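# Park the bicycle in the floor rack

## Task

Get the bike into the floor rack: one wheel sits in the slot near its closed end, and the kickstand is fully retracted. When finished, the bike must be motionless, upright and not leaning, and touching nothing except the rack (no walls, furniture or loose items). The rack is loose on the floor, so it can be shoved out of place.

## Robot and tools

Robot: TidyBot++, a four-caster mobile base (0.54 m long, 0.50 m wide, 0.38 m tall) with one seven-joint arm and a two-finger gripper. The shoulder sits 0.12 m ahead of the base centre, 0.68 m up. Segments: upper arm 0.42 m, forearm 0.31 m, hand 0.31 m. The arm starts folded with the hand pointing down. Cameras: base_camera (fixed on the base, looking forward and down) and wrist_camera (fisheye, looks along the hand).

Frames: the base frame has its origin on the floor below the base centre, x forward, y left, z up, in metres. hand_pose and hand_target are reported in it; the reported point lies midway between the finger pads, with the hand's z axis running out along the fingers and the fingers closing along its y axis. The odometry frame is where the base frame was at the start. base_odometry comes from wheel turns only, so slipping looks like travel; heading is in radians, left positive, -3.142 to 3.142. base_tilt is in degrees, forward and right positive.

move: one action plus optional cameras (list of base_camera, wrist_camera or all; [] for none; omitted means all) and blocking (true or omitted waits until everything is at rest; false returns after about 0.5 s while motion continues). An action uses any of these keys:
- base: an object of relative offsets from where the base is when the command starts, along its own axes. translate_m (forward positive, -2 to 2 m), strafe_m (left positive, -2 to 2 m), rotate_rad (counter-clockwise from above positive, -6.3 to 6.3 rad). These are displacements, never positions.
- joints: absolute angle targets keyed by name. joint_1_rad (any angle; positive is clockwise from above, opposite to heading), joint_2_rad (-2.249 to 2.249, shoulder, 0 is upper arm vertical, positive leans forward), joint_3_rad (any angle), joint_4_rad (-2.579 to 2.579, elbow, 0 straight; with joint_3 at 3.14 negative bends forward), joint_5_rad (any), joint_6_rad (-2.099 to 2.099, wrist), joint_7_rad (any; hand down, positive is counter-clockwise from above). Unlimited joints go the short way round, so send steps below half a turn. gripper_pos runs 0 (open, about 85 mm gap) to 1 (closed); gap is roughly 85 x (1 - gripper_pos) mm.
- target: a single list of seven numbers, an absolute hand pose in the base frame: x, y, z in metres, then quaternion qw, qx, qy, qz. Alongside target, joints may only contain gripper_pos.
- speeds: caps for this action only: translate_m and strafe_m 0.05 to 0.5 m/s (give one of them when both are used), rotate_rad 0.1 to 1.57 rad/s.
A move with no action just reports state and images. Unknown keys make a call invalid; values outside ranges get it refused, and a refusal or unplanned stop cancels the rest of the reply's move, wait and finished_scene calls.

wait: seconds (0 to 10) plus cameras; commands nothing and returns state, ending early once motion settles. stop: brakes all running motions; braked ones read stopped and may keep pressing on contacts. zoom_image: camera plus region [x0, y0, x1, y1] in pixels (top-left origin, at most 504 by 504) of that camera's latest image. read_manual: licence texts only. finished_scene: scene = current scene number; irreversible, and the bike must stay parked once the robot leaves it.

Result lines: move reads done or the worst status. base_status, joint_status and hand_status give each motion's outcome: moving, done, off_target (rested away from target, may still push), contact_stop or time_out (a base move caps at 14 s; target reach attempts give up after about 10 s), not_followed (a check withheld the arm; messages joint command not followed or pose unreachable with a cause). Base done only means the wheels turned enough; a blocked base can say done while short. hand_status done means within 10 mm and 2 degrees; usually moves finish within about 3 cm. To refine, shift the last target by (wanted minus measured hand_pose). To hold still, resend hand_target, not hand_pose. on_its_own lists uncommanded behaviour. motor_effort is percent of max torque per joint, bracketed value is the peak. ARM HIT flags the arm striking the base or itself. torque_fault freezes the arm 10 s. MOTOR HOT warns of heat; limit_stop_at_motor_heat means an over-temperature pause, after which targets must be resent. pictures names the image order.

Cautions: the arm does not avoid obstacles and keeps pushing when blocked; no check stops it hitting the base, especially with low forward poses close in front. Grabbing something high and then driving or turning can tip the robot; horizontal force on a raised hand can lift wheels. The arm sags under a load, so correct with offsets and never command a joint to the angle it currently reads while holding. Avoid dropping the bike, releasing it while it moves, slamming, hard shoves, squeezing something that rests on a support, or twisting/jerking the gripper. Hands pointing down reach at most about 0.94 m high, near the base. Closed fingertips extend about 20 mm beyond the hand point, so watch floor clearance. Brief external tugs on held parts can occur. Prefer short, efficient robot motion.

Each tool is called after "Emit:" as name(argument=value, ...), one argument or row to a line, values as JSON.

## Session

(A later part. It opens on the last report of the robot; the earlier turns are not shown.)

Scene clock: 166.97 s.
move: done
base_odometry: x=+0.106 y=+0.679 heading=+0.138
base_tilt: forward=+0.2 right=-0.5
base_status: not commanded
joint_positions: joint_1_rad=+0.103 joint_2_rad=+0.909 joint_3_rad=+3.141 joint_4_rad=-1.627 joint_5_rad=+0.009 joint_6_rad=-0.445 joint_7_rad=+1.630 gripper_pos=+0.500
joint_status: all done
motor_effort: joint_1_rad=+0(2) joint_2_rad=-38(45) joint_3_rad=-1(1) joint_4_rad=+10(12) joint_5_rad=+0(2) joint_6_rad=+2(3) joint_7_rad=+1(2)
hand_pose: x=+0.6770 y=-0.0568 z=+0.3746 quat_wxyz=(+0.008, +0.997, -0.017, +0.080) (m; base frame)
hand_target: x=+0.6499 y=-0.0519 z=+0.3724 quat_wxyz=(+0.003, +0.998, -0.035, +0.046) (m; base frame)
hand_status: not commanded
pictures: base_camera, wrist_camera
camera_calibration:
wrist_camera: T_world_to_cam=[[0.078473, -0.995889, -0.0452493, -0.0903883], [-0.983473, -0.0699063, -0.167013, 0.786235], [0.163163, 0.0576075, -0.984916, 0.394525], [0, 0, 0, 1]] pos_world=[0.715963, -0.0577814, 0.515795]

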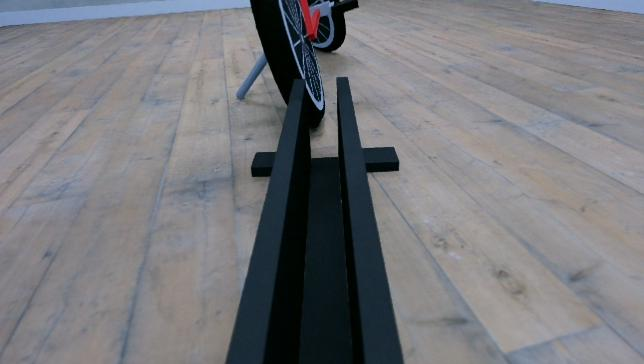

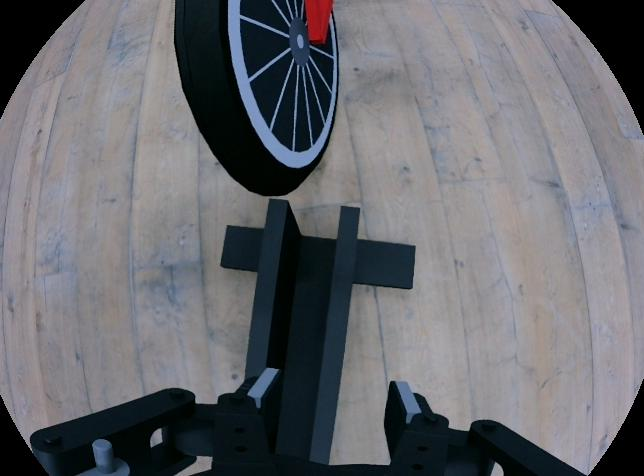

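Emit:
move(
  joints={"joint_1_rad":0.115,"joint_2_rad":1.25,"joint_3_rad":3.1416,"joint_4_rad":-1.40,"joint_5_rad":0,"joint_6_rad":-0.45,"joint_7_rad":1.56},
  cameras=[],
)

Emit:
move(
  joints={"joint_1_rad":0.115,"joint_2_rad":1.411,"joint_3_rad":3.1416,"joint_4_rad":-1.30,"joint_5_rad":0,"joint_6_rad":-0.36,"joint_7_rad":1.56},
  cameras=[],
)

Emit:
move(
  joints={"gripper_pos":1.0},
  cameras=[],
)

Emit:
move(
  base={"translate_m":-0.005,"strafe_m":0.03},
  speeds={"translate_m":0.05},
  cameras=[],
)

Emit:
move(
  joints={"gripper_pos":0.5},
  cameras=[],
)

Emit:
move(
  joints={"joint_1_rad":0.1,"joint_2_rad":0.9,"joint_3_rad":3.1416,"joint_4_rad":-1.65,"joint_5_rad":0,"joint_6_rad":-0.5,"joint_7_rad":1.6,"gripper_pos":0.5},
)

Emit:
zoom_image(
  camera="base_camera",
  region=[270, 60, 380, 180],
)

Emit:
zoom_image(
  camera="wrist_camera",
  region=[200, 120, 420, 300],
)

Scene clock: 174.50 s.
move: done
base_odometry: x=+0.106 y=+0.679 heading=+0.138
base_tilt: forward=+0.2 right=-0.5
base_status: not commanded
joint_positions: joint_1_rad=+0.103 joint_2_rad=+1.252 joint_3_rad=+3.141 joint_4_rad=-1.418 joint_5_rad=+0.009 joint_6_rad=-0.445 joint_7_rad=+1.630 gripper_pos=+0.500
joint_status: all done
motor_effort: joint_1_rad=+1(2) joint_2_rad=-42(44) joint_3_rad=-1(2) joint_4_rad=+8(12) joint_5_rad=+1(2) joint_6_rad=+0(2) joint_7_rad=+1(1)
hand_pose: x=+0.6668 y=-0.0558 z=+0.2224 quat_wxyz=(+0.003, +1.000, -0.018, +0.013) (m; base frame)
hand_target: x=+0.6761 y=-0.0630 z=+0.2263 quat_wxyz=(+0.001, +0.998, -0.063, +0.021) (m; base frame)
hand_status: not commanded
pictures: none
No camera images: "cameras" was empty.

Scene clock: 175.90 s.
move: done
base_odometry: x=+0.106 y=+0.679 heading=+0.138
base_tilt: forward=+0.2 right=-0.5
base_status: not commanded
joint_positions: joint_1_rad=+0.103 joint_2_rad=+1.416 joint_3_rad=+3.141 joint_4_rad=-1.316 joint_5_rad=+0.009 joint_6_rad=-0.412 joint_7_rad=+1.630 gripper_pos=+0.500
joint_status: all done
motor_effort: joint_1_rad=+1(1) joint_2_rad=-41(45) joint_3_rad=-1(1) joint_4_rad=+7(10) joint_5_rad=+2(2) joint_6_rad=+0(1) joint_7_rad=+1(2)
hand_pose: x=+0.6566 y=-0.0546 z=+0.1472 quat_wxyz=(+0.001, +1.000, -0.018, -0.001) (m; base frame)
hand_target: x=+0.6840 y=-0.0639 z=+0.1526 quat_wxyz=(+0.002, +0.997, -0.063, +0.035) (m; base frame)
hand_status: not commanded
pictures: none
No camera images: "cameras" was empty.

Scene clock: 176.73 s.
move: off_target
base_odometry: x=+0.106 y=+0.679 heading=+0.138
base_tilt: forward=+0.2 right=-0.5
base_status: not commanded
joint_positions: joint_1_rad=+0.103 joint_2_rad=+1.415 joint_3_rad=+3.141 joint_4_rad=-1.316 joint_5_rad=+0.009 joint_6_rad=-0.411 joint_7_rad=+1.628 gripper_pos=+0.801
joint_status: gripper_pos off_target (ended at +0.801, target +1.000)
motor_effort: joint_1_rad=+0(1) joint_2_rad=-41(43) joint_3_rad=+1(1) joint_4_rad=+8(8) joint_5_rad=+2(3) joint_6_rad=+0(2) joint_7_rad=+1(2)
hand_pose: x=+0.6572 y=-0.0548 z=+0.1475 quat_wxyz=(+0.001, +1.000, -0.019, +0.000) (m; base frame)
hand_target: x=+0.6840 y=-0.0639 z=+0.1526 quat_wxyz=(+0.002, +0.997, -0.063, +0.035) (m; base frame)
hand_status: not commanded
pictures: none
No camera images: "cameras" was empty.

Scene clock: 177.80 s.
move: done
base_odometry: x=+0.097 y=+0.708 heading=+0.138
base_tilt: forward=+0.2 right=-0.5
base_status: done
joint_positions: joint_1_rad=+0.113 joint_2_rad=+1.415 joint_3_rad=+3.141 joint_4_rad=-1.315 joint_5_rad=+0.009 joint_6_rad=-0.411 joint_7_rad=+1.628 gripper_pos=+0.801
joint_status: not commanded
motor_effort: joint_1_rad=+0(3) joint_2_rad=-41(43) joint_3_rad=+0(2) joint_4_rad=+9(9) joint_5_rad=+1(2) joint_6_rad=+1(2) joint_7_rad=+1(1)
hand_pose: x=+0.6571 y=-0.0601 z=+0.1475 quat_wxyz=(+0.001, +1.000, -0.023, +0.000) (m; base frame)
hand_target: x=+0.6840 y=-0.0639 z=+0.1526 quat_wxyz=(+0.002, +0.997, -0.063, +0.035) (m; base frame)
hand_status: not commanded
pictures: none
No camera images: "cameras" was empty.

Scene clock: 178.63 s.
move: done
base_odometry: x=+0.097 y=+0.708 heading=+0.138
base_tilt: forward=+0.2 right=-0.5
base_status: not commanded
joint_positions: joint_1_rad=+0.113 joint_2_rad=+1.416 joint_3_rad=+3.141 joint_4_rad=-1.315 joint_5_rad=+0.009 joint_6_rad=-0.409 joint_7_rad=+1.628 gripper_pos=+0.500
joint_status: all done
motor_effort: joint_1_rad=+0(1) joint_2_rad=-41(44) joint_3_rad=-1(1) joint_4_rad=+8(9) joint_5_rad=+1(2) joint_6_rad=-1(2) joint_7_rad=+1(1)
hand_pose: x=+0.6576 y=-0.0602 z=+0.1474 quat_wxyz=(+0.001, +1.000, -0.023, +0.001) (m; base frame)
hand_target: x=+0.6840 y=-0.0639 z=+0.1526 quat_wxyz=(+0.002, +0.997, -0.063, +0.035) (m; base frame)
hand_status: not commanded
pictures: none
No camera images: "cameras" was empty.

Scene clock: 180.37 s.
move: done
base_odometry: x=+0.097 y=+0.708 heading=+0.138
base_tilt: forward=+0.2 right=-0.6
base_status: not commanded
joint_positions: joint_1_rad=+0.112 joint_2_rad=+0.909 joint_3_rad=+3.141 joint_4_rad=-1.627 joint_5_rad=+0.009 joint_6_rad=-0.445 joint_7_rad=+1.628 gripper_pos=+0.500
joint_status: all done
motor_effort: joint_1_rad=+0(1) joint_2_rad=-38(45) joint_3_rad=-1(2) joint_4_rad=+10(12) joint_5_rad=+0(2) joint_6_rad=+2(2) joint_7_rad=+1(2)
hand_pose: x=+0.6764 y=-0.0623 z=+0.3746 quat_wxyz=(+0.009, +0.996, -0.023, +0.080) (m; base frame)
hand_target: x=+0.6499 y=-0.0519 z=+0.3724 quat_wxyz=(+0.003, +0.998, -0.035, +0.046) (m; base frame)
hand_status: not commanded
pictures: base_camera, wrist_camera
camera_calibration:
wrist_camera: T_world_to_cam=[[0.0667776, -0.996723, -0.045659, -0.087785], [-0.984258, -0.0582995, -0.166845, 0.786391], [0.163636, 0.0560817, -0.984925, 0.394525], [0, 0, 0, 1]] pos_world=[0.715315, -0.0637768, 0.515775]

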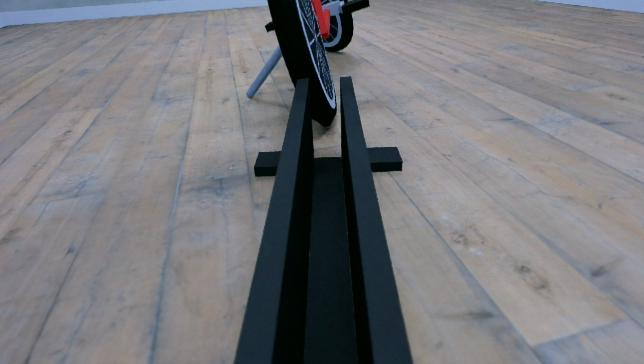

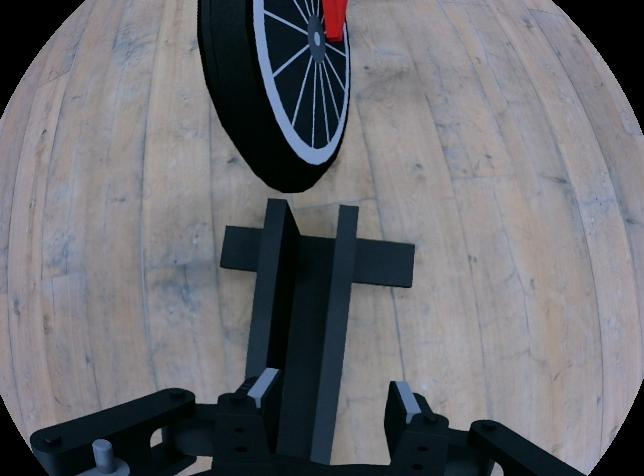

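Scaled by 4.200.

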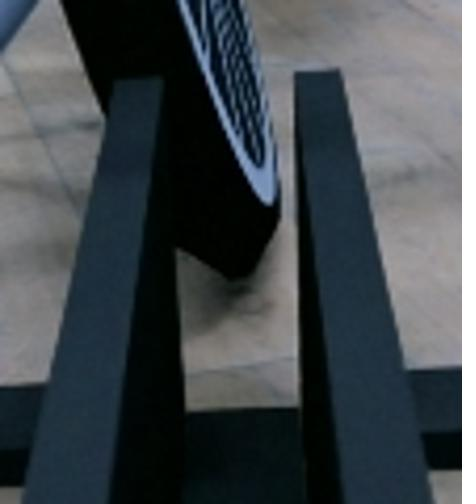

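Scaled by 2.291.

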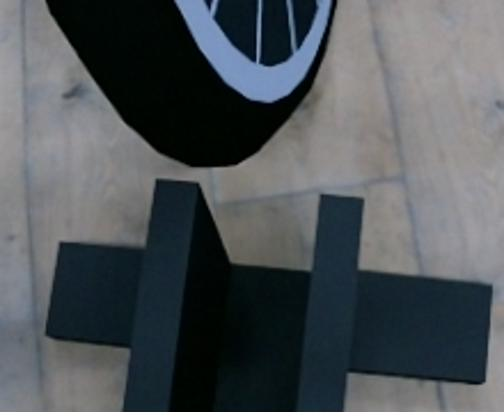

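Emit:
zoom_image(
  camera="base_camera",
  region=[300, 95, 350, 135],
)

Emit:
zoom_image(
  camera="wrist_camera",
  region=[220, 100, 360, 220],
)

Scaled by 10.080.

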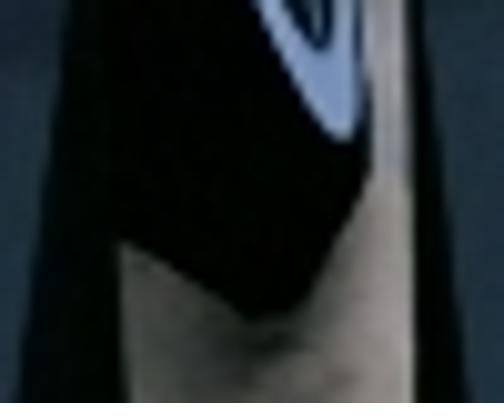

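Scaled by 3.600.

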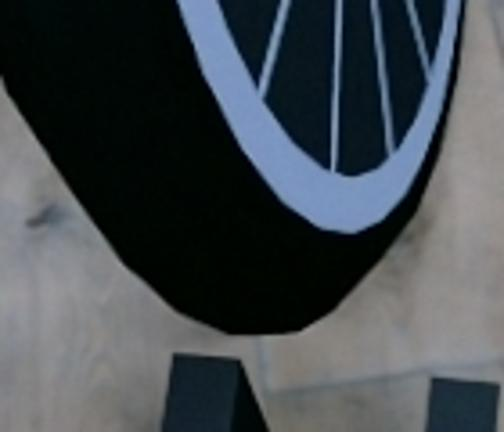

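Emit:
move(
  base={"translate_m":0.035},
  speeds={"translate_m":0.1},
  joints={"joint_1_rad":-0.085,"joint_2_rad":1.3476,"joint_3_rad":3.1416,"joint_4_rad":-1.025,"joint_5_rad":0,"joint_6_rad":0.70,"joint_7_rad":3.45,"gripper_pos":0.2},
)

Scene clock: 189.87 s.
move: done
base_odometry: x=+0.132 y=+0.713 heading=+0.138
base_tilt: forward=+0.2 right=-0.5
base_status: done
joint_positions: joint_1_rad=-0.079 joint_2_rad=+1.336 joint_3_rad=+3.141 joint_4_rad=-1.041 joint_5_rad=+0.009 joint_6_rad=+0.640 joint_7_rad=+3.374 gripper_pos=+0.200
joint_status: all done
motor_effort: joint_1_rad=+1(2) joint_2_rad=-50(51) joint_3_rad=-1(2) joint_4_rad=+18(19) joint_5_rad=+0(2) joint_6_rad=+8(9) joint_7_rad=+1(2)
hand_pose: x=+1.0497 y=+0.0769 z=+0.5016 quat_wxyz=(+0.490, +0.446, +0.619, +0.421) (m; base frame)
hand_target: x=+1.0541 y=+0.0810 z=+0.5174 quat_wxyz=(+0.524, +0.412, +0.617, +0.418) (m; base frame)
hand_status: not commanded
pictures: base_camera, wrist_camera
camera_calibration:
wrist_camera: T_world_to_cam=[[0.201864, 0.352437, 0.913805, -0.694988], [0.144234, -0.933537, 0.328185, -0.18244], [0.968735, 0.065553, -0.239281, -0.769204], [0, 0, 0, 1]] pos_world=[0.911762, 0.125048, 0.510901]

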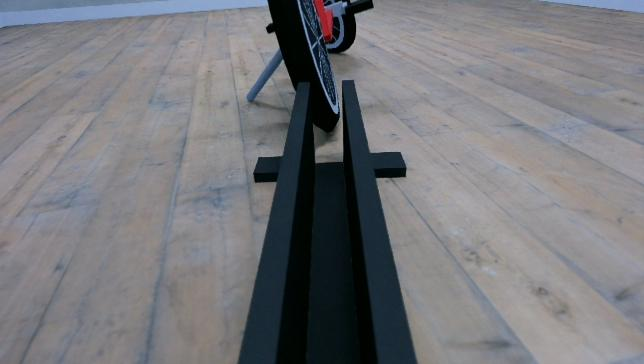

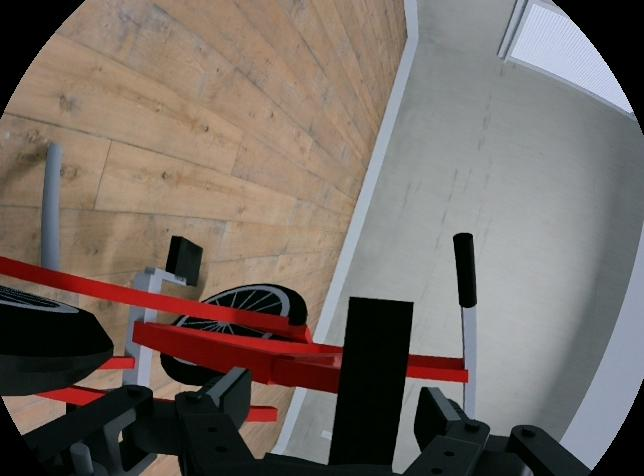

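Emit:
move(
  joints={"joint_1_rad":-0.065,"joint_2_rad":1.36,"joint_3_rad":3.1416,"joint_4_rad":-0.88,"joint_5_rad":0,"joint_6_rad":0.45,"joint_7_rad":3.25,"gripper_pos":0.2},
)

Scene clock: 194.17 s.
move: done
base_odometry: x=+0.132 y=+0.713 heading=+0.138
base_tilt: forward=+0.2 right=-0.5
base_status: not commanded
joint_positions: joint_1_rad=-0.077 joint_2_rad=+1.350 joint_3_rad=+3.141 joint_4_rad=-0.892 joint_5_rad=+0.009 joint_6_rad=+0.506 joint_7_rad=+3.312 gripper_pos=+0.200
joint_status: all done
motor_effort: joint_1_rad=+0(2) joint_2_rad=-52(53) joint_3_rad=-1(1) joint_4_rad=+20(20) joint_5_rad=+1(2) joint_6_rad=+8(10) joint_7_rad=+1(2)
hand_pose: x=+1.0796 y=+0.0775 z=+0.5272 quat_wxyz=(+0.478, +0.465, +0.605, +0.435) (m; base frame)
hand_target: x=+1.0787 y=+0.0638 z=+0.5072 quat_wxyz=(+0.452, +0.502, +0.597, +0.433) (m; base frame)
hand_status: not commanded
pictures: base_camera, wrist_camera
camera_calibration:
wrist_camera: T_world_to_cam=[[0.209976, 0.29452, 0.932292, -0.738591], [0.133661, -0.953244, 0.271035, -0.151541], [0.968527, 0.0677, -0.239524, -0.791852], [0, 0, 0, 1]] pos_world=[0.942272, 0.126683, 0.539988]

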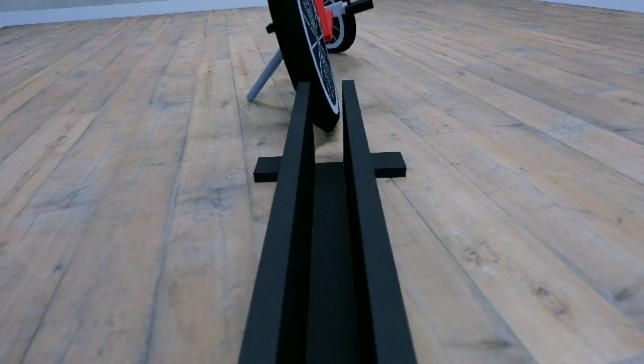

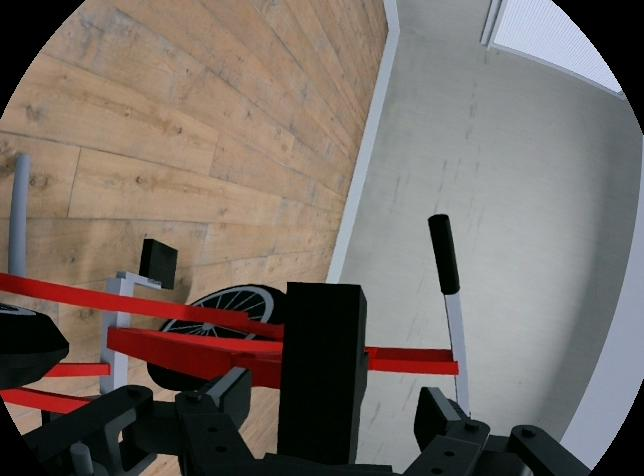

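Emit:
move(
  joints={"joint_1_rad":-0.05,"joint_2_rad":1.45,"joint_3_rad":3.1416,"joint_4_rad":-0.65,"joint_5_rad":0,"joint_6_rad":0.31,"joint_7_rad":3.25},
  cameras=["wrist_camera"],
)

Scene clock: 196.33 s.
move: done
base_odometry: x=+0.132 y=+0.713 heading=+0.138
base_tilt: forward=+0.2 right=-0.5
base_status: not commanded
joint_positions: joint_1_rad=-0.062 joint_2_rad=+1.438 joint_3_rad=+3.141 joint_4_rad=-0.665 joint_5_rad=+0.009 joint_6_rad=+0.369 joint_7_rad=+3.312 gripper_pos=+0.200
joint_status: all done
motor_effort: joint_1_rad=+1(2) joint_2_rad=-54(55) joint_3_rad=-1(1) joint_4_rad=+21(22) joint_5_rad=+1(2) joint_6_rad=+9(10) joint_7_rad=+1(1)
hand_pose: x=+1.1119 y=+0.0640 z=+0.5270 quat_wxyz=(+0.482, +0.470, +0.601, +0.431) (m; base frame)
hand_target: x=+1.1106 y=+0.0510 z=+0.5061 quat_wxyz=(+0.455, +0.506, +0.594, +0.429) (m; base frame)
hand_status: not commanded
pictures: wrist_camera
camera_calibration:
wrist_camera: T_world_to_cam=[[0.213155, 0.291512, 0.932516, -0.744713], [0.117223, -0.955186, 0.271804, -0.150673], [0.969961, 0.0513757, -0.237774, -0.823764], [0, 0, 0, 1]] pos_world=[0.97542, 0.115493, 0.53954]

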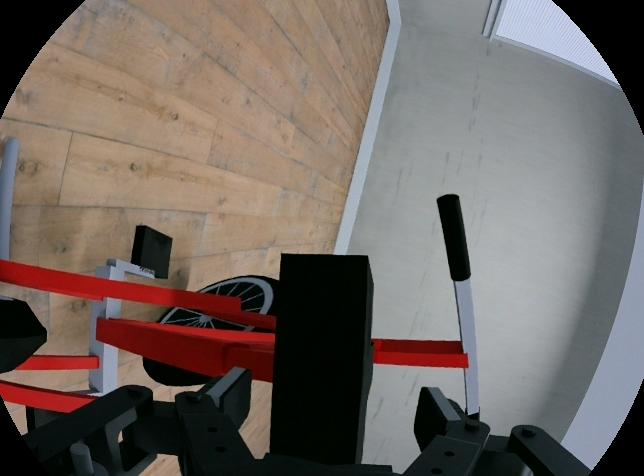

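Emit:
move(
  joints={"joint_1_rad":-0.045,"joint_2_rad":1.575,"joint_3_rad":3.1416,"joint_4_rad":-0.375,"joint_5_rad":0,"joint_6_rad":0.155,"joint_7_rad":3.23},
  cameras=["wrist_camera"],
)

Scene clock: 198.73 s.
move: done
base_odometry: x=+0.132 y=+0.713 heading=+0.138
base_tilt: forward=+0.2 right=-0.5
base_status: not commanded
joint_positions: joint_1_rad=-0.059 joint_2_rad=+1.566 joint_3_rad=+3.141 joint_4_rad=-0.390 joint_5_rad=+0.009 joint_6_rad=+0.214 joint_7_rad=+3.303 gripper_pos=+0.200
joint_status: all done
motor_effort: joint_1_rad=+0(2) joint_2_rad=-55(57) joint_3_rad=-1(2) joint_4_rad=+21(23) joint_5_rad=+0(1) joint_6_rad=+9(9) joint_7_rad=+1(2)
hand_pose: x=+1.1358 y=+0.0621 z=+0.5124 quat_wxyz=(+0.479, +0.475, +0.600, +0.430) (m; base frame)
hand_target: x=+1.1342 y=+0.0471 z=+0.4945 quat_wxyz=(+0.450, +0.515, +0.588, +0.431) (m; base frame)
hand_status: not commanded
pictures: wrist_camera
camera_calibration:
wrist_camera: T_world_to_cam=[[0.222792, 0.283507, 0.932731, -0.746163], [0.114193, -0.957782, 0.263845, -0.143617], [0.968155, 0.047729, -0.245761, -0.843988], [0, 0, 0, 1]] pos_world=[0.999751, 0.114271, 0.526443]

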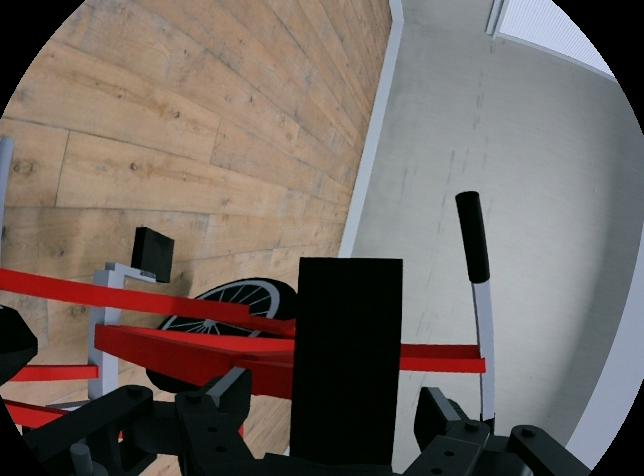

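Emit:
move(
  base={"translate_m":0.01},
  speeds={"translate_m":0.05},
  cameras=["base_camera"],
)

Emit:
move(
  joints={"gripper_pos":1.0},
)

Scene clock: 200.30 s.
move: done
base_odometry: x=+0.142 y=+0.715 heading=+0.138
base_tilt: forward=+0.2 right=-0.5
base_status: done
joint_positions: joint_1_rad=-0.058 joint_2_rad=+1.566 joint_3_rad=+3.141 joint_4_rad=-0.388 joint_5_rad=+0.009 joint_6_rad=+0.212 joint_7_rad=+3.303 gripper_pos=+0.200
joint_status: not commanded
motor_effort: joint_1_rad=+0(2) joint_2_rad=-56(56) joint_3_rad=-1(1) joint_4_rad=+22(23) joint_5_rad=+0(1) joint_6_rad=+8(9) joint_7_rad=+1(1)
hand_pose: x=+1.1361 y=+0.0613 z=+0.5126 quat_wxyz=(+0.479, +0.476, +0.600, +0.430) (m; base frame)
hand_target: x=+1.1342 y=+0.0471 z=+0.4945 quat_wxyz=(+0.450, +0.515, +0.588, +0.431) (m; base frame)
hand_status: not commanded
pictures: base_camera

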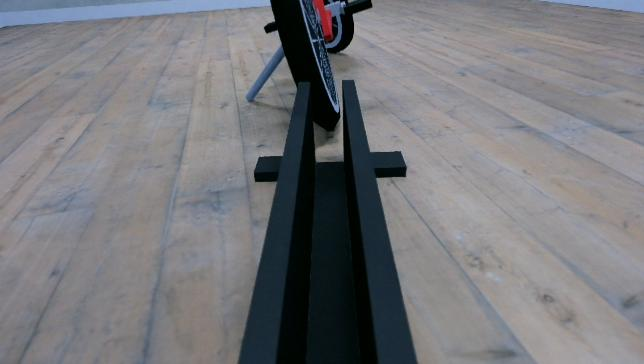

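Scene clock: 201.30 s.
move: off_target
base_odometry: x=+0.142 y=+0.715 heading=+0.138
base_tilt: forward=+0.2 right=-0.5
base_status: not commanded
joint_positions: joint_1_rad=-0.058 joint_2_rad=+1.566 joint_3_rad=+3.142 joint_4_rad=-0.381 joint_5_rad=+0.012 joint_6_rad=+0.210 joint_7_rad=+3.303 gripper_pos=+0.574
joint_status: gripper_pos off_target (ended at +0.574, target +1.000)
motor_effort: joint_1_rad=+2(3) joint_2_rad=-54(58) joint_3_rad=-3(4) joint_4_rad=+20(24) joint_5_rad=-2(4) joint_6_rad=+4(10) joint_7_rad=-2(3)
hand_pose: x=+1.1373 y=+0.0612 z=+0.5171 quat_wxyz=(+0.482, +0.473, +0.599, +0.430) (m; base frame)
hand_target: x=+1.1342 y=+0.0471 z=+0.4945 quat_wxyz=(+0.450, +0.515, +0.588, +0.431) (m; base frame)
hand_status: not commanded
pictures: base_camera, wrist_camera
camera_calibration:
wrist_camera: T_world_to_cam=[[0.217078, 0.286333, 0.933215, -0.744624], [0.112599, -0.956975, 0.267431, -0.145971], [0.969638, 0.0470255, -0.239979, -0.848843], [0, 0, 0, 1]] pos_world=[1.00115, 0.113437, 0.530227]

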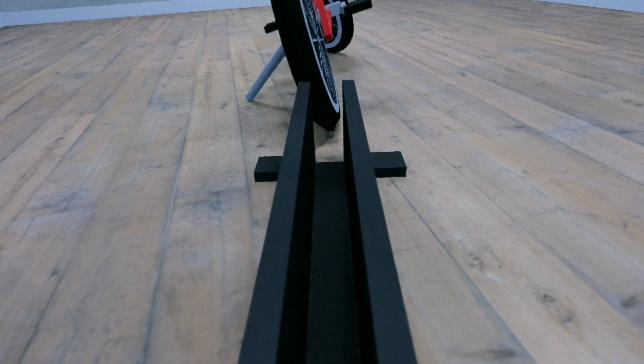

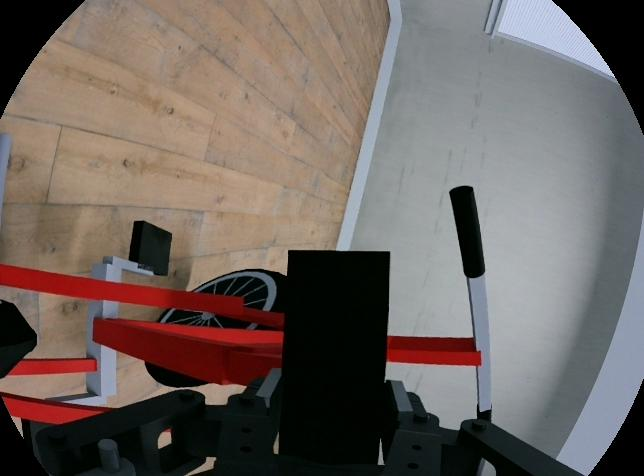

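Emit:
move(
  joints={"joint_1_rad":0.0,"joint_2_rad":1.57,"joint_3_rad":3.1416,"joint_4_rad":-0.375,"joint_5_rad":0,"joint_6_rad":0.155,"joint_7_rad":3.15},
  cameras=["base_camera"],
)

Emit:
move(
  joints={"joint_1_rad":0.05,"joint_2_rad":1.563,"joint_3_rad":3.1416,"joint_4_rad":-0.375,"joint_5_rad":0,"joint_6_rad":0.155,"joint_7_rad":3.07},
)

Scene clock: 203.97 s.
move: off_target
base_odometry: x=+0.142 y=+0.715 heading=+0.138
base_tilt: forward=+0.2 right=-0.5
base_status: not commanded
joint_positions: joint_1_rad=-0.056 joint_2_rad=+1.566 joint_3_rad=+3.144 joint_4_rad=-0.381 joint_5_rad=+0.031 joint_6_rad=+0.210 joint_7_rad=+3.267 gripper_pos=+0.574
joint_status: joint_1_rad off_target (ended at -0.056, target +0.000); joint_7_rad off_target (ended at +3.267, target +3.150); the others done
motor_effort: joint_1_rad=+7(9) joint_2_rad=-55(56) joint_3_rad=-5(5) joint_4_rad=+21(22) joint_5_rad=-9(9) joint_6_rad=+5(6) joint_7_rad=-7(7)
hand_pose: x=+1.1374 y=+0.0600 z=+0.5171 quat_wxyz=(+0.478, +0.477, +0.596, +0.435) (m; base frame)
hand_target: x=+1.1362 y=+0.0014 z=+0.4995 quat_wxyz=(+0.444, +0.549, +0.554, +0.440) (m; base frame)
hand_status: not commanded
pictures: base_camera

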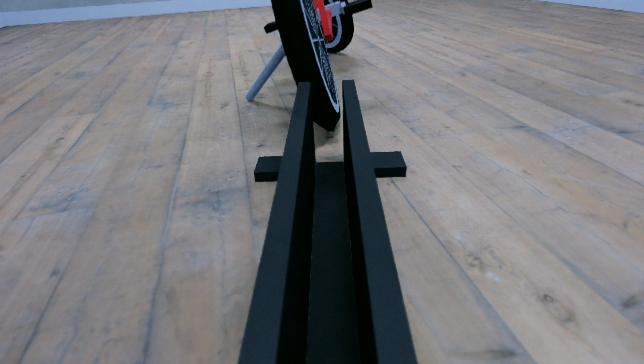

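Scene clock: 205.23 s.
move: off_target
base_odometry: x=+0.142 y=+0.715 heading=+0.138
base_tilt: forward=+0.2 right=-0.5
base_status: not commanded
joint_positions: joint_1_rad=-0.025 joint_2_rad=+1.562 joint_3_rad=+3.146 joint_4_rad=-0.376 joint_5_rad=+0.049 joint_6_rad=+0.210 joint_7_rad=+3.186 gripper_pos=+0.574
joint_status: joint_1_rad off_target (ended at -0.025, target +0.050); joint_7_rad off_target (ended at +3.186, target +3.070); the others done
motor_effort: joint_1_rad=+11(15) joint_2_rad=-52(55) joint_3_rad=-4(6) joint_4_rad=+19(21) joint_5_rad=-9(13) joint_6_rad=+5(6) joint_7_rad=-7(11)
hand_pose: x=+1.1401 y=+0.0296 z=+0.5237 quat_wxyz=(+0.473, +0.502, +0.572, +0.445) (m; base frame)
hand_target: x=+1.1363 y=-0.0495 z=+0.5067 quat_wxyz=(+0.439, +0.583, +0.516, +0.449) (m; base frame)
hand_status: not commanded
pictures: base_camera, wrist_camera
camera_calibration:
wrist_camera: T_world_to_cam=[[0.222085, 0.205368, 0.953154, -0.756078], [0.0746873, -0.978277, 0.193379, -0.0956293], [0.972163, 0.028242, -0.232599, -0.854657], [0, 0, 0, 1]] pos_world=[1.00592, 0.0858594, 0.54036]

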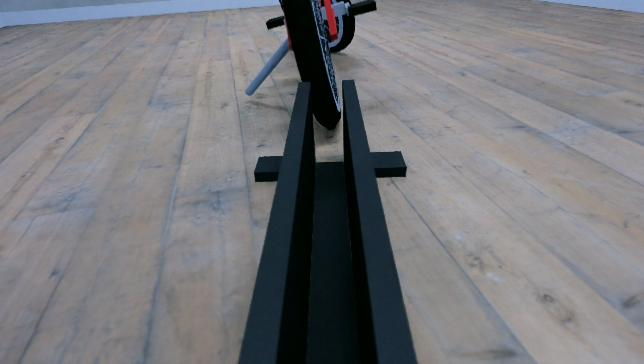

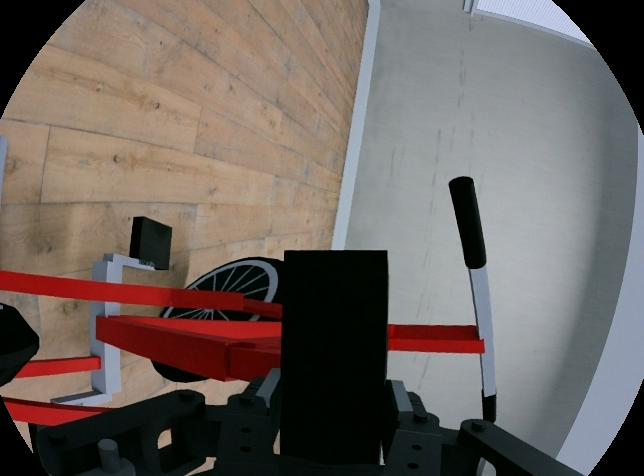

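Emit:
move(
  joints={"joint_1_rad":0.09,"joint_2_rad":1.558,"joint_3_rad":3.1416,"joint_4_rad":-0.375,"joint_5_rad":0,"joint_6_rad":0.155,"joint_7_rad":2.99},
  cameras=["base_camera"],
)

Scene clock: 207.17 s.
move: done
base_odometry: x=+0.142 y=+0.715 heading=+0.138
base_tilt: forward=+0.2 right=-0.5
base_status: not commanded
joint_positions: joint_1_rad=+0.094 joint_2_rad=+1.554 joint_3_rad=+3.148 joint_4_rad=-0.373 joint_5_rad=+0.017 joint_6_rad=+0.210 joint_7_rad=+3.051 gripper_pos=+0.577
joint_status: all done
motor_effort: joint_1_rad=+1(16) joint_2_rad=-54(56) joint_3_rad=-1(5) joint_4_rad=+19(21) joint_5_rad=+0(13) joint_6_rad=+5(6) joint_7_rad=+0(10)
hand_pose: x=+1.1378 y=-0.0952 z=+0.5338 quat_wxyz=(+0.468, +0.576, +0.491, +0.457) (m; base frame)
hand_target: x=+1.1343 y=-0.0902 z=+0.5118 quat_wxyz=(+0.432, +0.611, +0.479, +0.459) (m; base frame)
hand_status: not commanded
pictures: base_camera

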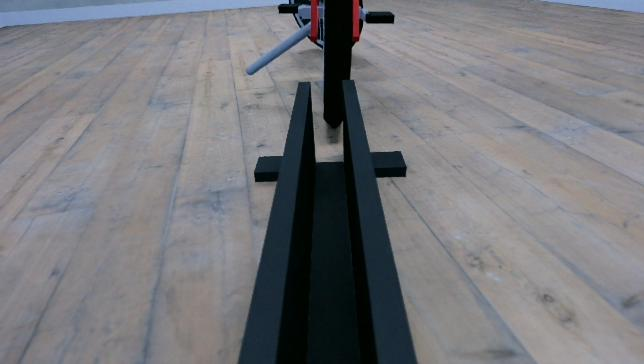

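Emit:
move(
  joints={"joint_1_rad":0.035,"joint_2_rad":1.56,"joint_3_rad":3.1416,"joint_4_rad":-0.375,"joint_5_rad":0,"joint_6_rad":0.155,"joint_7_rad":3.13},
)

Scene clock: 221.60 s.
move: done
base_odometry: x=+0.142 y=+0.715 heading=+0.138
base_tilt: forward=+0.2 right=-0.5
base_status: not commanded
joint_positions: joint_1_rad=+0.025 joint_2_rad=+1.556 joint_3_rad=+3.150 joint_4_rad=-0.373 joint_5_rad=+0.029 joint_6_rad=+0.210 joint_7_rad=+3.116 gripper_pos=+0.577
joint_status: all done
motor_effort: joint_1_rad=+1(5) joint_2_rad=-54(57) joint_3_rad=-5(6) joint_4_rad=+19(21) joint_5_rad=-7(9) joint_6_rad=+4(6) joint_7_rad=-7(8)
hand_pose: x=+1.1418 y=-0.0234 z=+0.5321 quat_wxyz=(+0.469, +0.538, +0.533, +0.455) (m; base frame)
hand_target: x=+1.1374 y=-0.0343 z=+0.5097 quat_wxyz=(+0.450, +0.562, +0.537, +0.440) (m; base frame)
hand_status: not commanded
pictures: base_camera, wrist_camera
camera_calibration:
wrist_camera: T_world_to_cam=[[0.22398, 0.109478, 0.968425, -0.766067], [0.00639419, -0.993814, 0.110869, -0.0277705], [0.974573, -0.0186402, -0.223294, -0.861639], [0, 0, 0, 1]] pos_world=[1.01149, 0.0402076, 0.552558]

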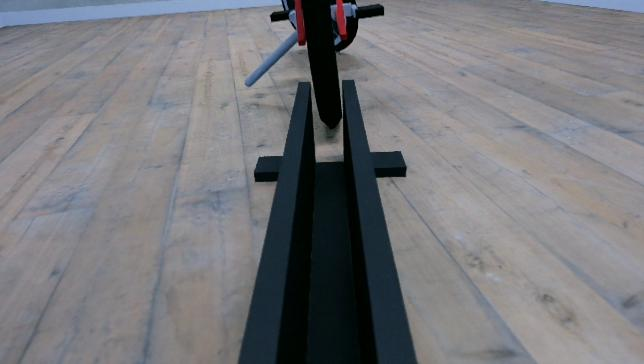

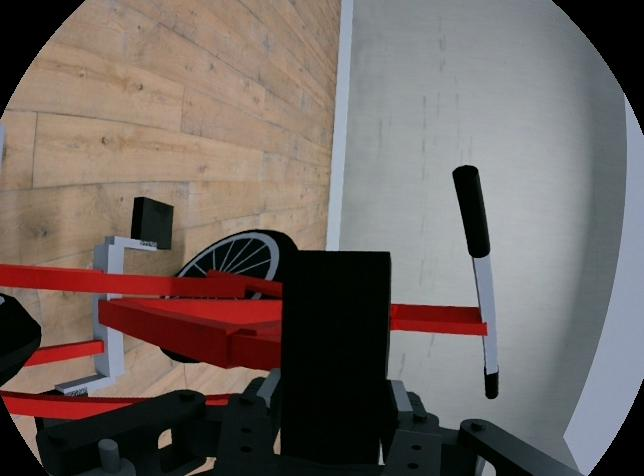

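Emit:
move(
  base={"translate_m":0.045},
  speeds={"translate_m":0.15},
  joints={"joint_1_rad":0.037,"joint_2_rad":1.378,"joint_3_rad":3.1416,"joint_4_rad":-0.81,"joint_5_rad":0,"joint_6_rad":0.517,"joint_7_rad":3.13},
)

Scene clock: 226.93 s.
move: done
base_odometry: x=+0.187 y=+0.721 heading=+0.139
base_tilt: forward=+0.2 right=-0.5
base_status: done
joint_positions: joint_1_rad=+0.020 joint_2_rad=+1.399 joint_3_rad=+3.150 joint_4_rad=-0.777 joint_5_rad=+0.032 joint_6_rad=+0.467 joint_7_rad=+3.121 gripper_pos=+0.577
joint_status: all done
motor_effort: joint_1_rad=+4(6) joint_2_rad=-53(57) joint_3_rad=-3(6) joint_4_rad=+19(23) joint_5_rad=-5(9) joint_6_rad=+7(8) joint_7_rad=-5(8)
hand_pose: x=+1.1001 y=-0.0162 z=+0.5311 quat_wxyz=(+0.469, +0.532, +0.536, +0.459) (m; base frame)
hand_target: x=+1.0974 y=-0.0348 z=+0.5494 quat_wxyz=(+0.480, +0.537, +0.512, +0.468) (m; base frame)
hand_status: not commanded
pictures: base_camera, wrist_camera
camera_calibration:
wrist_camera: T_world_to_cam=[[0.214663, 0.11656, 0.969708, -0.746918], [0.018383, -0.99316, 0.115309, -0.0357151], [0.976515, -0.00692648, -0.215338, -0.827294], [0, 0, 0, 1]] pos_world=[0.968858, 0.0458595, 0.550263]

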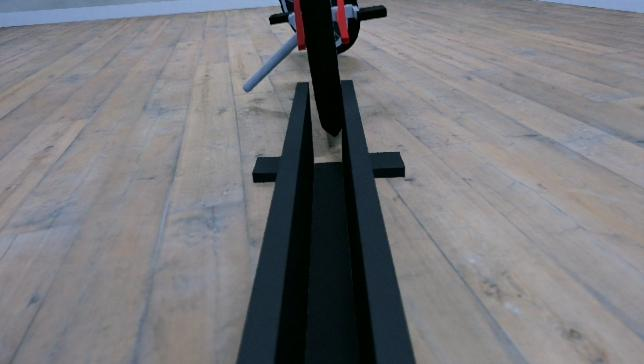

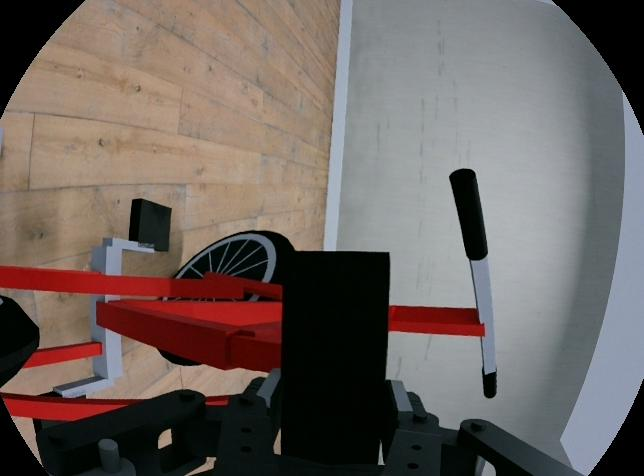

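Emit:
move(
  base={"translate_m":0.045},
  speeds={"translate_m":0.15},
  joints={"joint_1_rad":0.05,"joint_2_rad":1.274,"joint_3_rad":3.1416,"joint_4_rad":-1.09,"joint_5_rad":0,"joint_6_rad":0.69,"joint_7_rad":3.10},
  cameras=["base_camera"],
)

Emit:
zoom_image(
  camera="base_camera",
  region=[270, 60, 380, 180],
)

Scene clock: 229.13 s.
move: done
base_odometry: x=+0.231 y=+0.727 heading=+0.139
base_tilt: forward=+0.2 right=-0.5
base_status: done
joint_positions: joint_1_rad=+0.028 joint_2_rad=+1.293 joint_3_rad=+3.150 joint_4_rad=-1.064 joint_5_rad=+0.024 joint_6_rad=+0.647 joint_7_rad=+3.121 gripper_pos=+0.577
joint_status: all done
motor_effort: joint_1_rad=+6(8) joint_2_rad=-52(54) joint_3_rad=-1(5) joint_4_rad=+16(22) joint_5_rad=-4(9) joint_6_rad=+6(8) joint_7_rad=-3(7)
hand_pose: x=+1.0538 y=-0.0242 z=+0.5314 quat_wxyz=(+0.469, +0.537, +0.530, +0.459) (m; base frame)
hand_target: x=+1.0504 y=-0.0452 z=+0.5488 quat_wxyz=(+0.476, +0.549, +0.501, +0.472) (m; base frame)
hand_status: not commanded
pictures: base_camera

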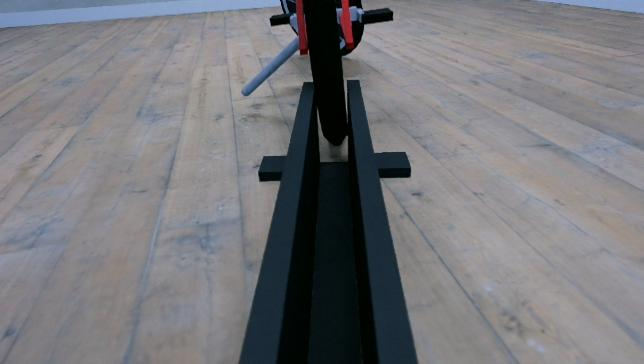

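Scaled by 4.200.

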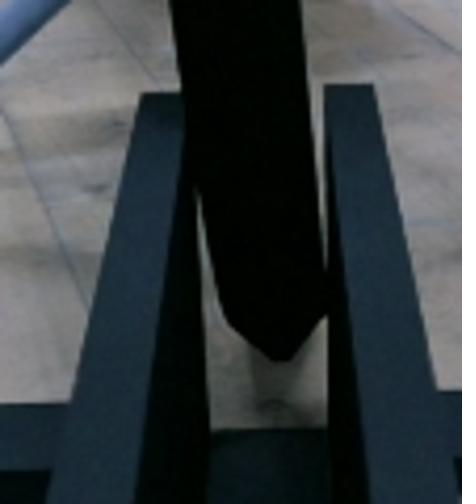

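Emit:
move(
  base={"translate_m":0.045},
  speeds={"translate_m":0.15},
  joints={"joint_1_rad":0.06,"joint_2_rad":1.198,"joint_3_rad":3.1416,"joint_4_rad":-1.312,"joint_5_rad":0,"joint_6_rad":0.84,"joint_7_rad":3.09},
  cameras=["base_camera"],
)

Emit:
zoom_image(
  camera="base_camera",
  region=[270, 60, 380, 180],
)

Scene clock: 231.13 s.
move: done
base_odometry: x=+0.276 y=+0.734 heading=+0.140
base_tilt: forward=+0.2 right=-0.5
base_status: done
joint_positions: joint_1_rad=+0.042 joint_2_rad=+1.216 joint_3_rad=+3.150 joint_4_rad=-1.290 joint_5_rad=+0.019 joint_6_rad=+0.798 joint_7_rad=+3.121 gripper_pos=+0.577
joint_status: all done
motor_effort: joint_1_rad=+3(8) joint_2_rad=-49(53) joint_3_rad=+0(3) joint_4_rad=+14(20) joint_5_rad=-1(6) joint_6_rad=+7(10) joint_7_rad=+0(4)
hand_pose: x=+1.0077 y=-0.0356 z=+0.5318 quat_wxyz=(+0.472, +0.542, +0.524, +0.457) (m; base frame)
hand_target: x=+1.0047 y=-0.0518 z=+0.5505 quat_wxyz=(+0.477, +0.553, +0.494, +0.473) (m; base frame)
hand_status: not commanded
pictures: base_camera

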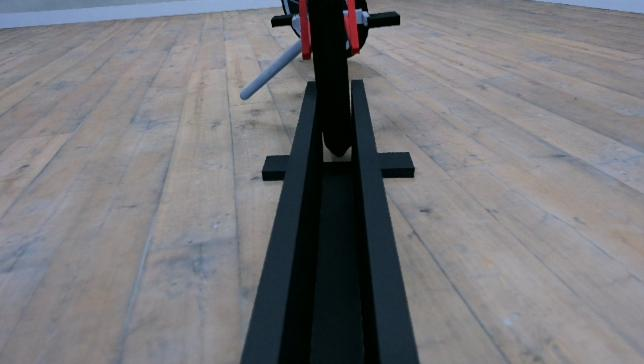

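Scaled by 4.200.

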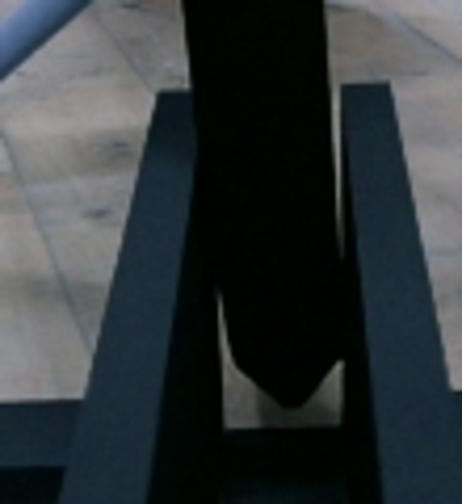

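Emit:
move(
  base={"translate_m":0.045},
  speeds={"translate_m":0.15},
  joints={"joint_1_rad":0.07,"joint_2_rad":1.137,"joint_3_rad":3.1416,"joint_4_rad":-1.507,"joint_5_rad":0,"joint_6_rad":0.975,"joint_7_rad":3.09},
  cameras=["base_camera"],
)

Emit:
zoom_image(
  camera="base_camera",
  region=[270, 60, 380, 180],
)

Scene clock: 233.43 s.
move: done
base_odometry: x=+0.320 y=+0.740 heading=+0.140
base_tilt: forward=+0.2 right=-0.5
base_status: done
joint_positions: joint_1_rad=+0.059 joint_2_rad=+1.136 joint_3_rad=+3.150 joint_4_rad=-1.487 joint_5_rad=+0.018 joint_6_rad=+0.931 joint_7_rad=+3.121 gripper_pos=+0.999
joint_status: all done
on_its_own: gripper_pos moved +0.422 to your old target +1.000
motor_effort: joint_1_rad=+0(3) joint_2_rad=-46(54) joint_3_rad=-1(3) joint_4_rad=+14(18) joint_5_rad=+0(3) joint_6_rad=+9(12) joint_7_rad=+1(3)
hand_pose: x=+0.9641 y=-0.0484 z=+0.5484 quat_wxyz=(+0.479, +0.543, +0.515, +0.458) (m; base frame)
hand_target: x=+0.9587 y=-0.0575 z=+0.5519 quat_wxyz=(+0.479, +0.555, +0.491, +0.470) (m; base frame)
hand_status: not commanded
pictures: base_camera

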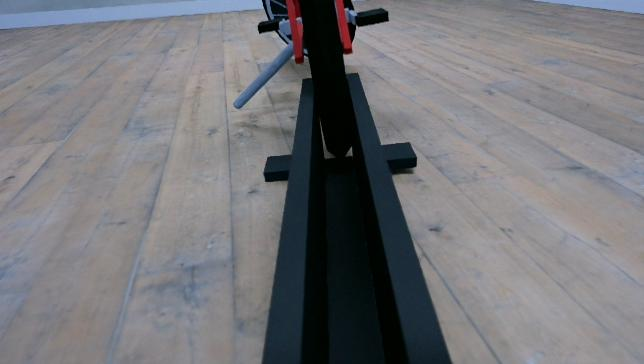

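Scaled by 4.200.

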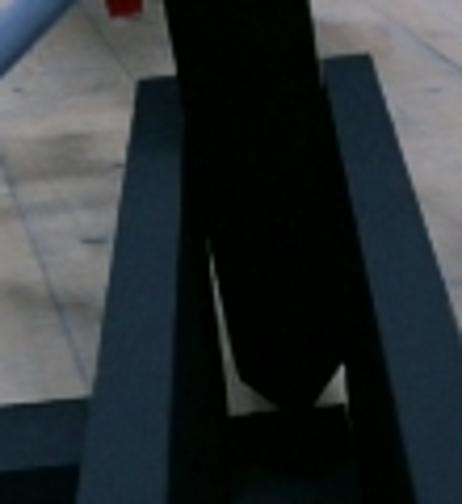

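Emit:
move(
  joints={"gripper_pos":0.2},
)

Scene clock: 235.10 s.
move: done
base_odometry: x=+0.320 y=+0.740 heading=+0.140
base_tilt: forward=+0.2 right=-0.5
base_status: not commanded
joint_positions: joint_1_rad=+0.059 joint_2_rad=+1.136 joint_3_rad=+3.150 joint_4_rad=-1.487 joint_5_rad=+0.018 joint_6_rad=+0.931 joint_7_rad=+3.121 gripper_pos=+0.200
joint_status: all done
motor_effort: joint_1_rad=+1(2) joint_2_rad=-45(46) joint_3_rad=-1(1) joint_4_rad=+14(15) joint_5_rad=+0(2) joint_6_rad=+8(9) joint_7_rad=+1(1)
hand_pose: x=+0.9641 y=-0.0484 z=+0.5484 quat_wxyz=(+0.479, +0.543, +0.515, +0.458) (m; base frame)
hand_target: x=+0.9587 y=-0.0575 z=+0.5519 quat_wxyz=(+0.479, +0.555, +0.491, +0.470) (m; base frame)
hand_status: not commanded
pictures: base_camera, wrist_camera
camera_calibration:
wrist_camera: T_world_to_cam=[[0.201031, 0.0897993, 0.97546, -0.72206], [-0.0275491, -0.994877, 0.0972643, -0.013176], [0.979197, -0.0464263, -0.197528, -0.705228], [0, 0, 0, 1]] pos_world=[0.835351, 0.0189909, 0.566321]

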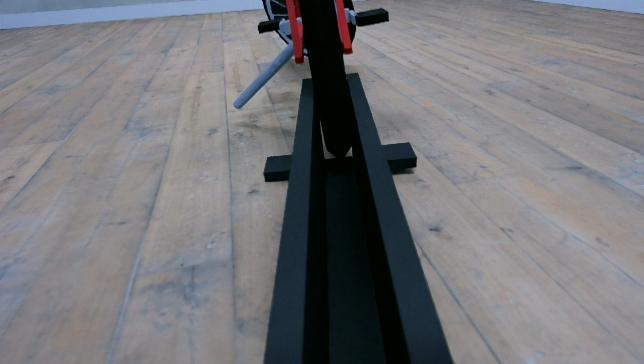

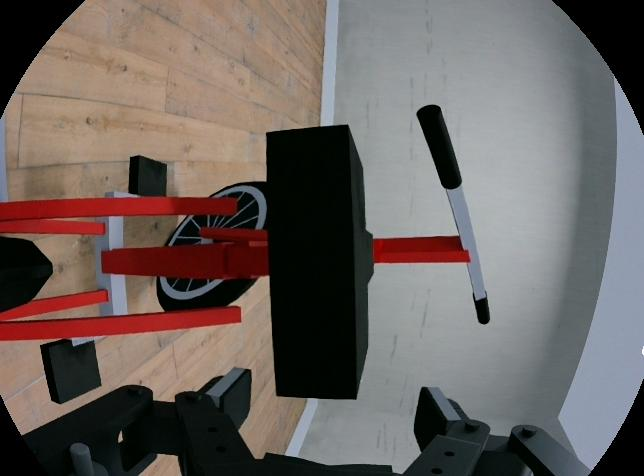

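Emit:
move(
  joints={"joint_1_rad":-0.02,"joint_2_rad":1.175,"joint_3_rad":3.1416,"joint_4_rad":-1.44,"joint_5_rad":0,"joint_6_rad":0.90,"joint_7_rad":3.12},
  cameras=["wrist_camera"],
)

Scene clock: 238.60 s.
move: done
base_odometry: x=+0.320 y=+0.740 heading=+0.140
base_tilt: forward=+0.2 right=-0.5
base_status: not commanded
joint_positions: joint_1_rad=-0.023 joint_2_rad=+1.166 joint_3_rad=+3.149 joint_4_rad=-1.451 joint_5_rad=+0.018 joint_6_rad=+0.928 joint_7_rad=+3.121 gripper_pos=+0.200
joint_status: all done
motor_effort: joint_1_rad=+0(4) joint_2_rad=-45(47) joint_3_rad=+0(2) joint_4_rad=+14(16) joint_5_rad=+1(2) joint_6_rad=+8(9) joint_7_rad=+1(2)
hand_pose: x=+0.9721 y=+0.0216 z=+0.5390 quat_wxyz=(+0.461, +0.521, +0.536, +0.478) (m; base frame)
hand_target: x=+0.9731 y=+0.0185 z=+0.5275 quat_wxyz=(+0.453, +0.535, +0.534, +0.472) (m; base frame)
hand_status: not commanded
pictures: wrist_camera
camera_calibration:
wrist_camera: T_world_to_cam=[[0.189571, 0.105268, 0.976208, -0.710329], [0.0543253, -0.993838, 0.0966194, -0.0215777], [0.980363, 0.0347165, -0.194121, -0.716434], [0, 0, 0, 1]] pos_world=[0.838196, 0.0782021, 0.556438]

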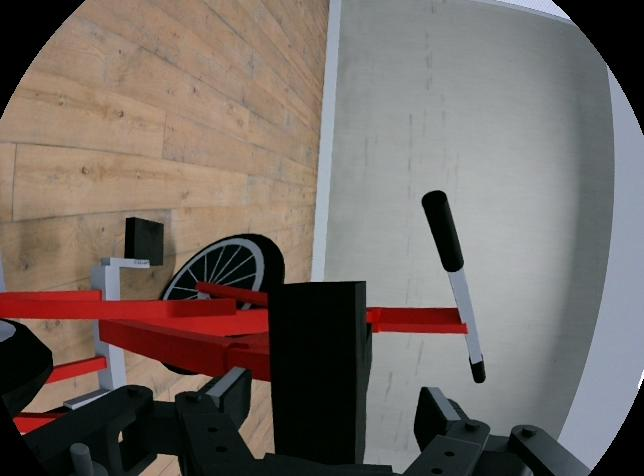

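Emit:
move(
  joints={"joint_1_rad":0.012,"joint_2_rad":1.26,"joint_3_rad":3.1416,"joint_4_rad":-1.185,"joint_5_rad":0,"joint_6_rad":0.675,"joint_7_rad":3.12},
  cameras=["wrist_camera"],
)

Scene clock: 240.83 s.
move: done
base_odometry: x=+0.320 y=+0.740 heading=+0.140
base_tilt: forward=+0.2 right=-0.5
base_status: not commanded
joint_positions: joint_1_rad=+0.002 joint_2_rad=+1.247 joint_3_rad=+3.149 joint_4_rad=-1.201 joint_5_rad=+0.018 joint_6_rad=+0.735 joint_7_rad=+3.121 gripper_pos=+0.200
joint_status: all done
motor_effort: joint_1_rad=+1(2) joint_2_rad=-49(49) joint_3_rad=-1(1) joint_4_rad=+16(17) joint_5_rad=+0(1) joint_6_rad=+8(10) joint_7_rad=+1(1)
hand_pose: x=+1.0269 y=+0.0001 z=+0.5293 quat_wxyz=(+0.461, +0.533, +0.536, +0.465) (m; base frame)
hand_target: x=+1.0264 y=-0.0095 z=+0.5078 quat_wxyz=(+0.446, +0.556, +0.538, +0.450) (m; base frame)
hand_status: not commanded
pictures: wrist_camera
camera_calibration:
wrist_camera: T_world_to_cam=[[0.216523, 0.103136, 0.970814, -0.733822], [0.0308086, -0.994631, 0.0987947, -0.0219735], [0.975791, 0.00851812, -0.218538, -0.753657], [0, 0, 0, 1]] pos_world=[0.894978, 0.0602476, 0.549873]

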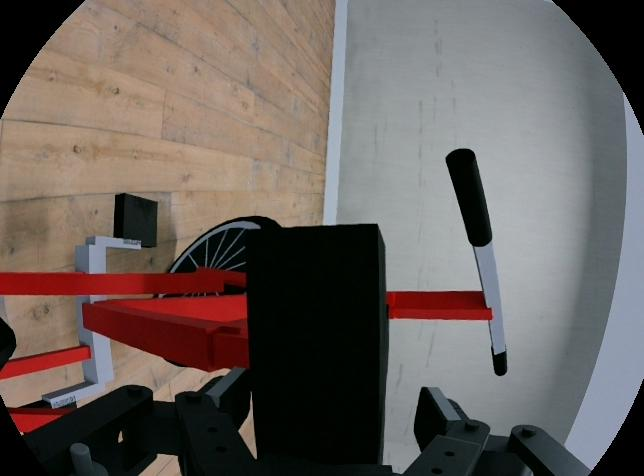

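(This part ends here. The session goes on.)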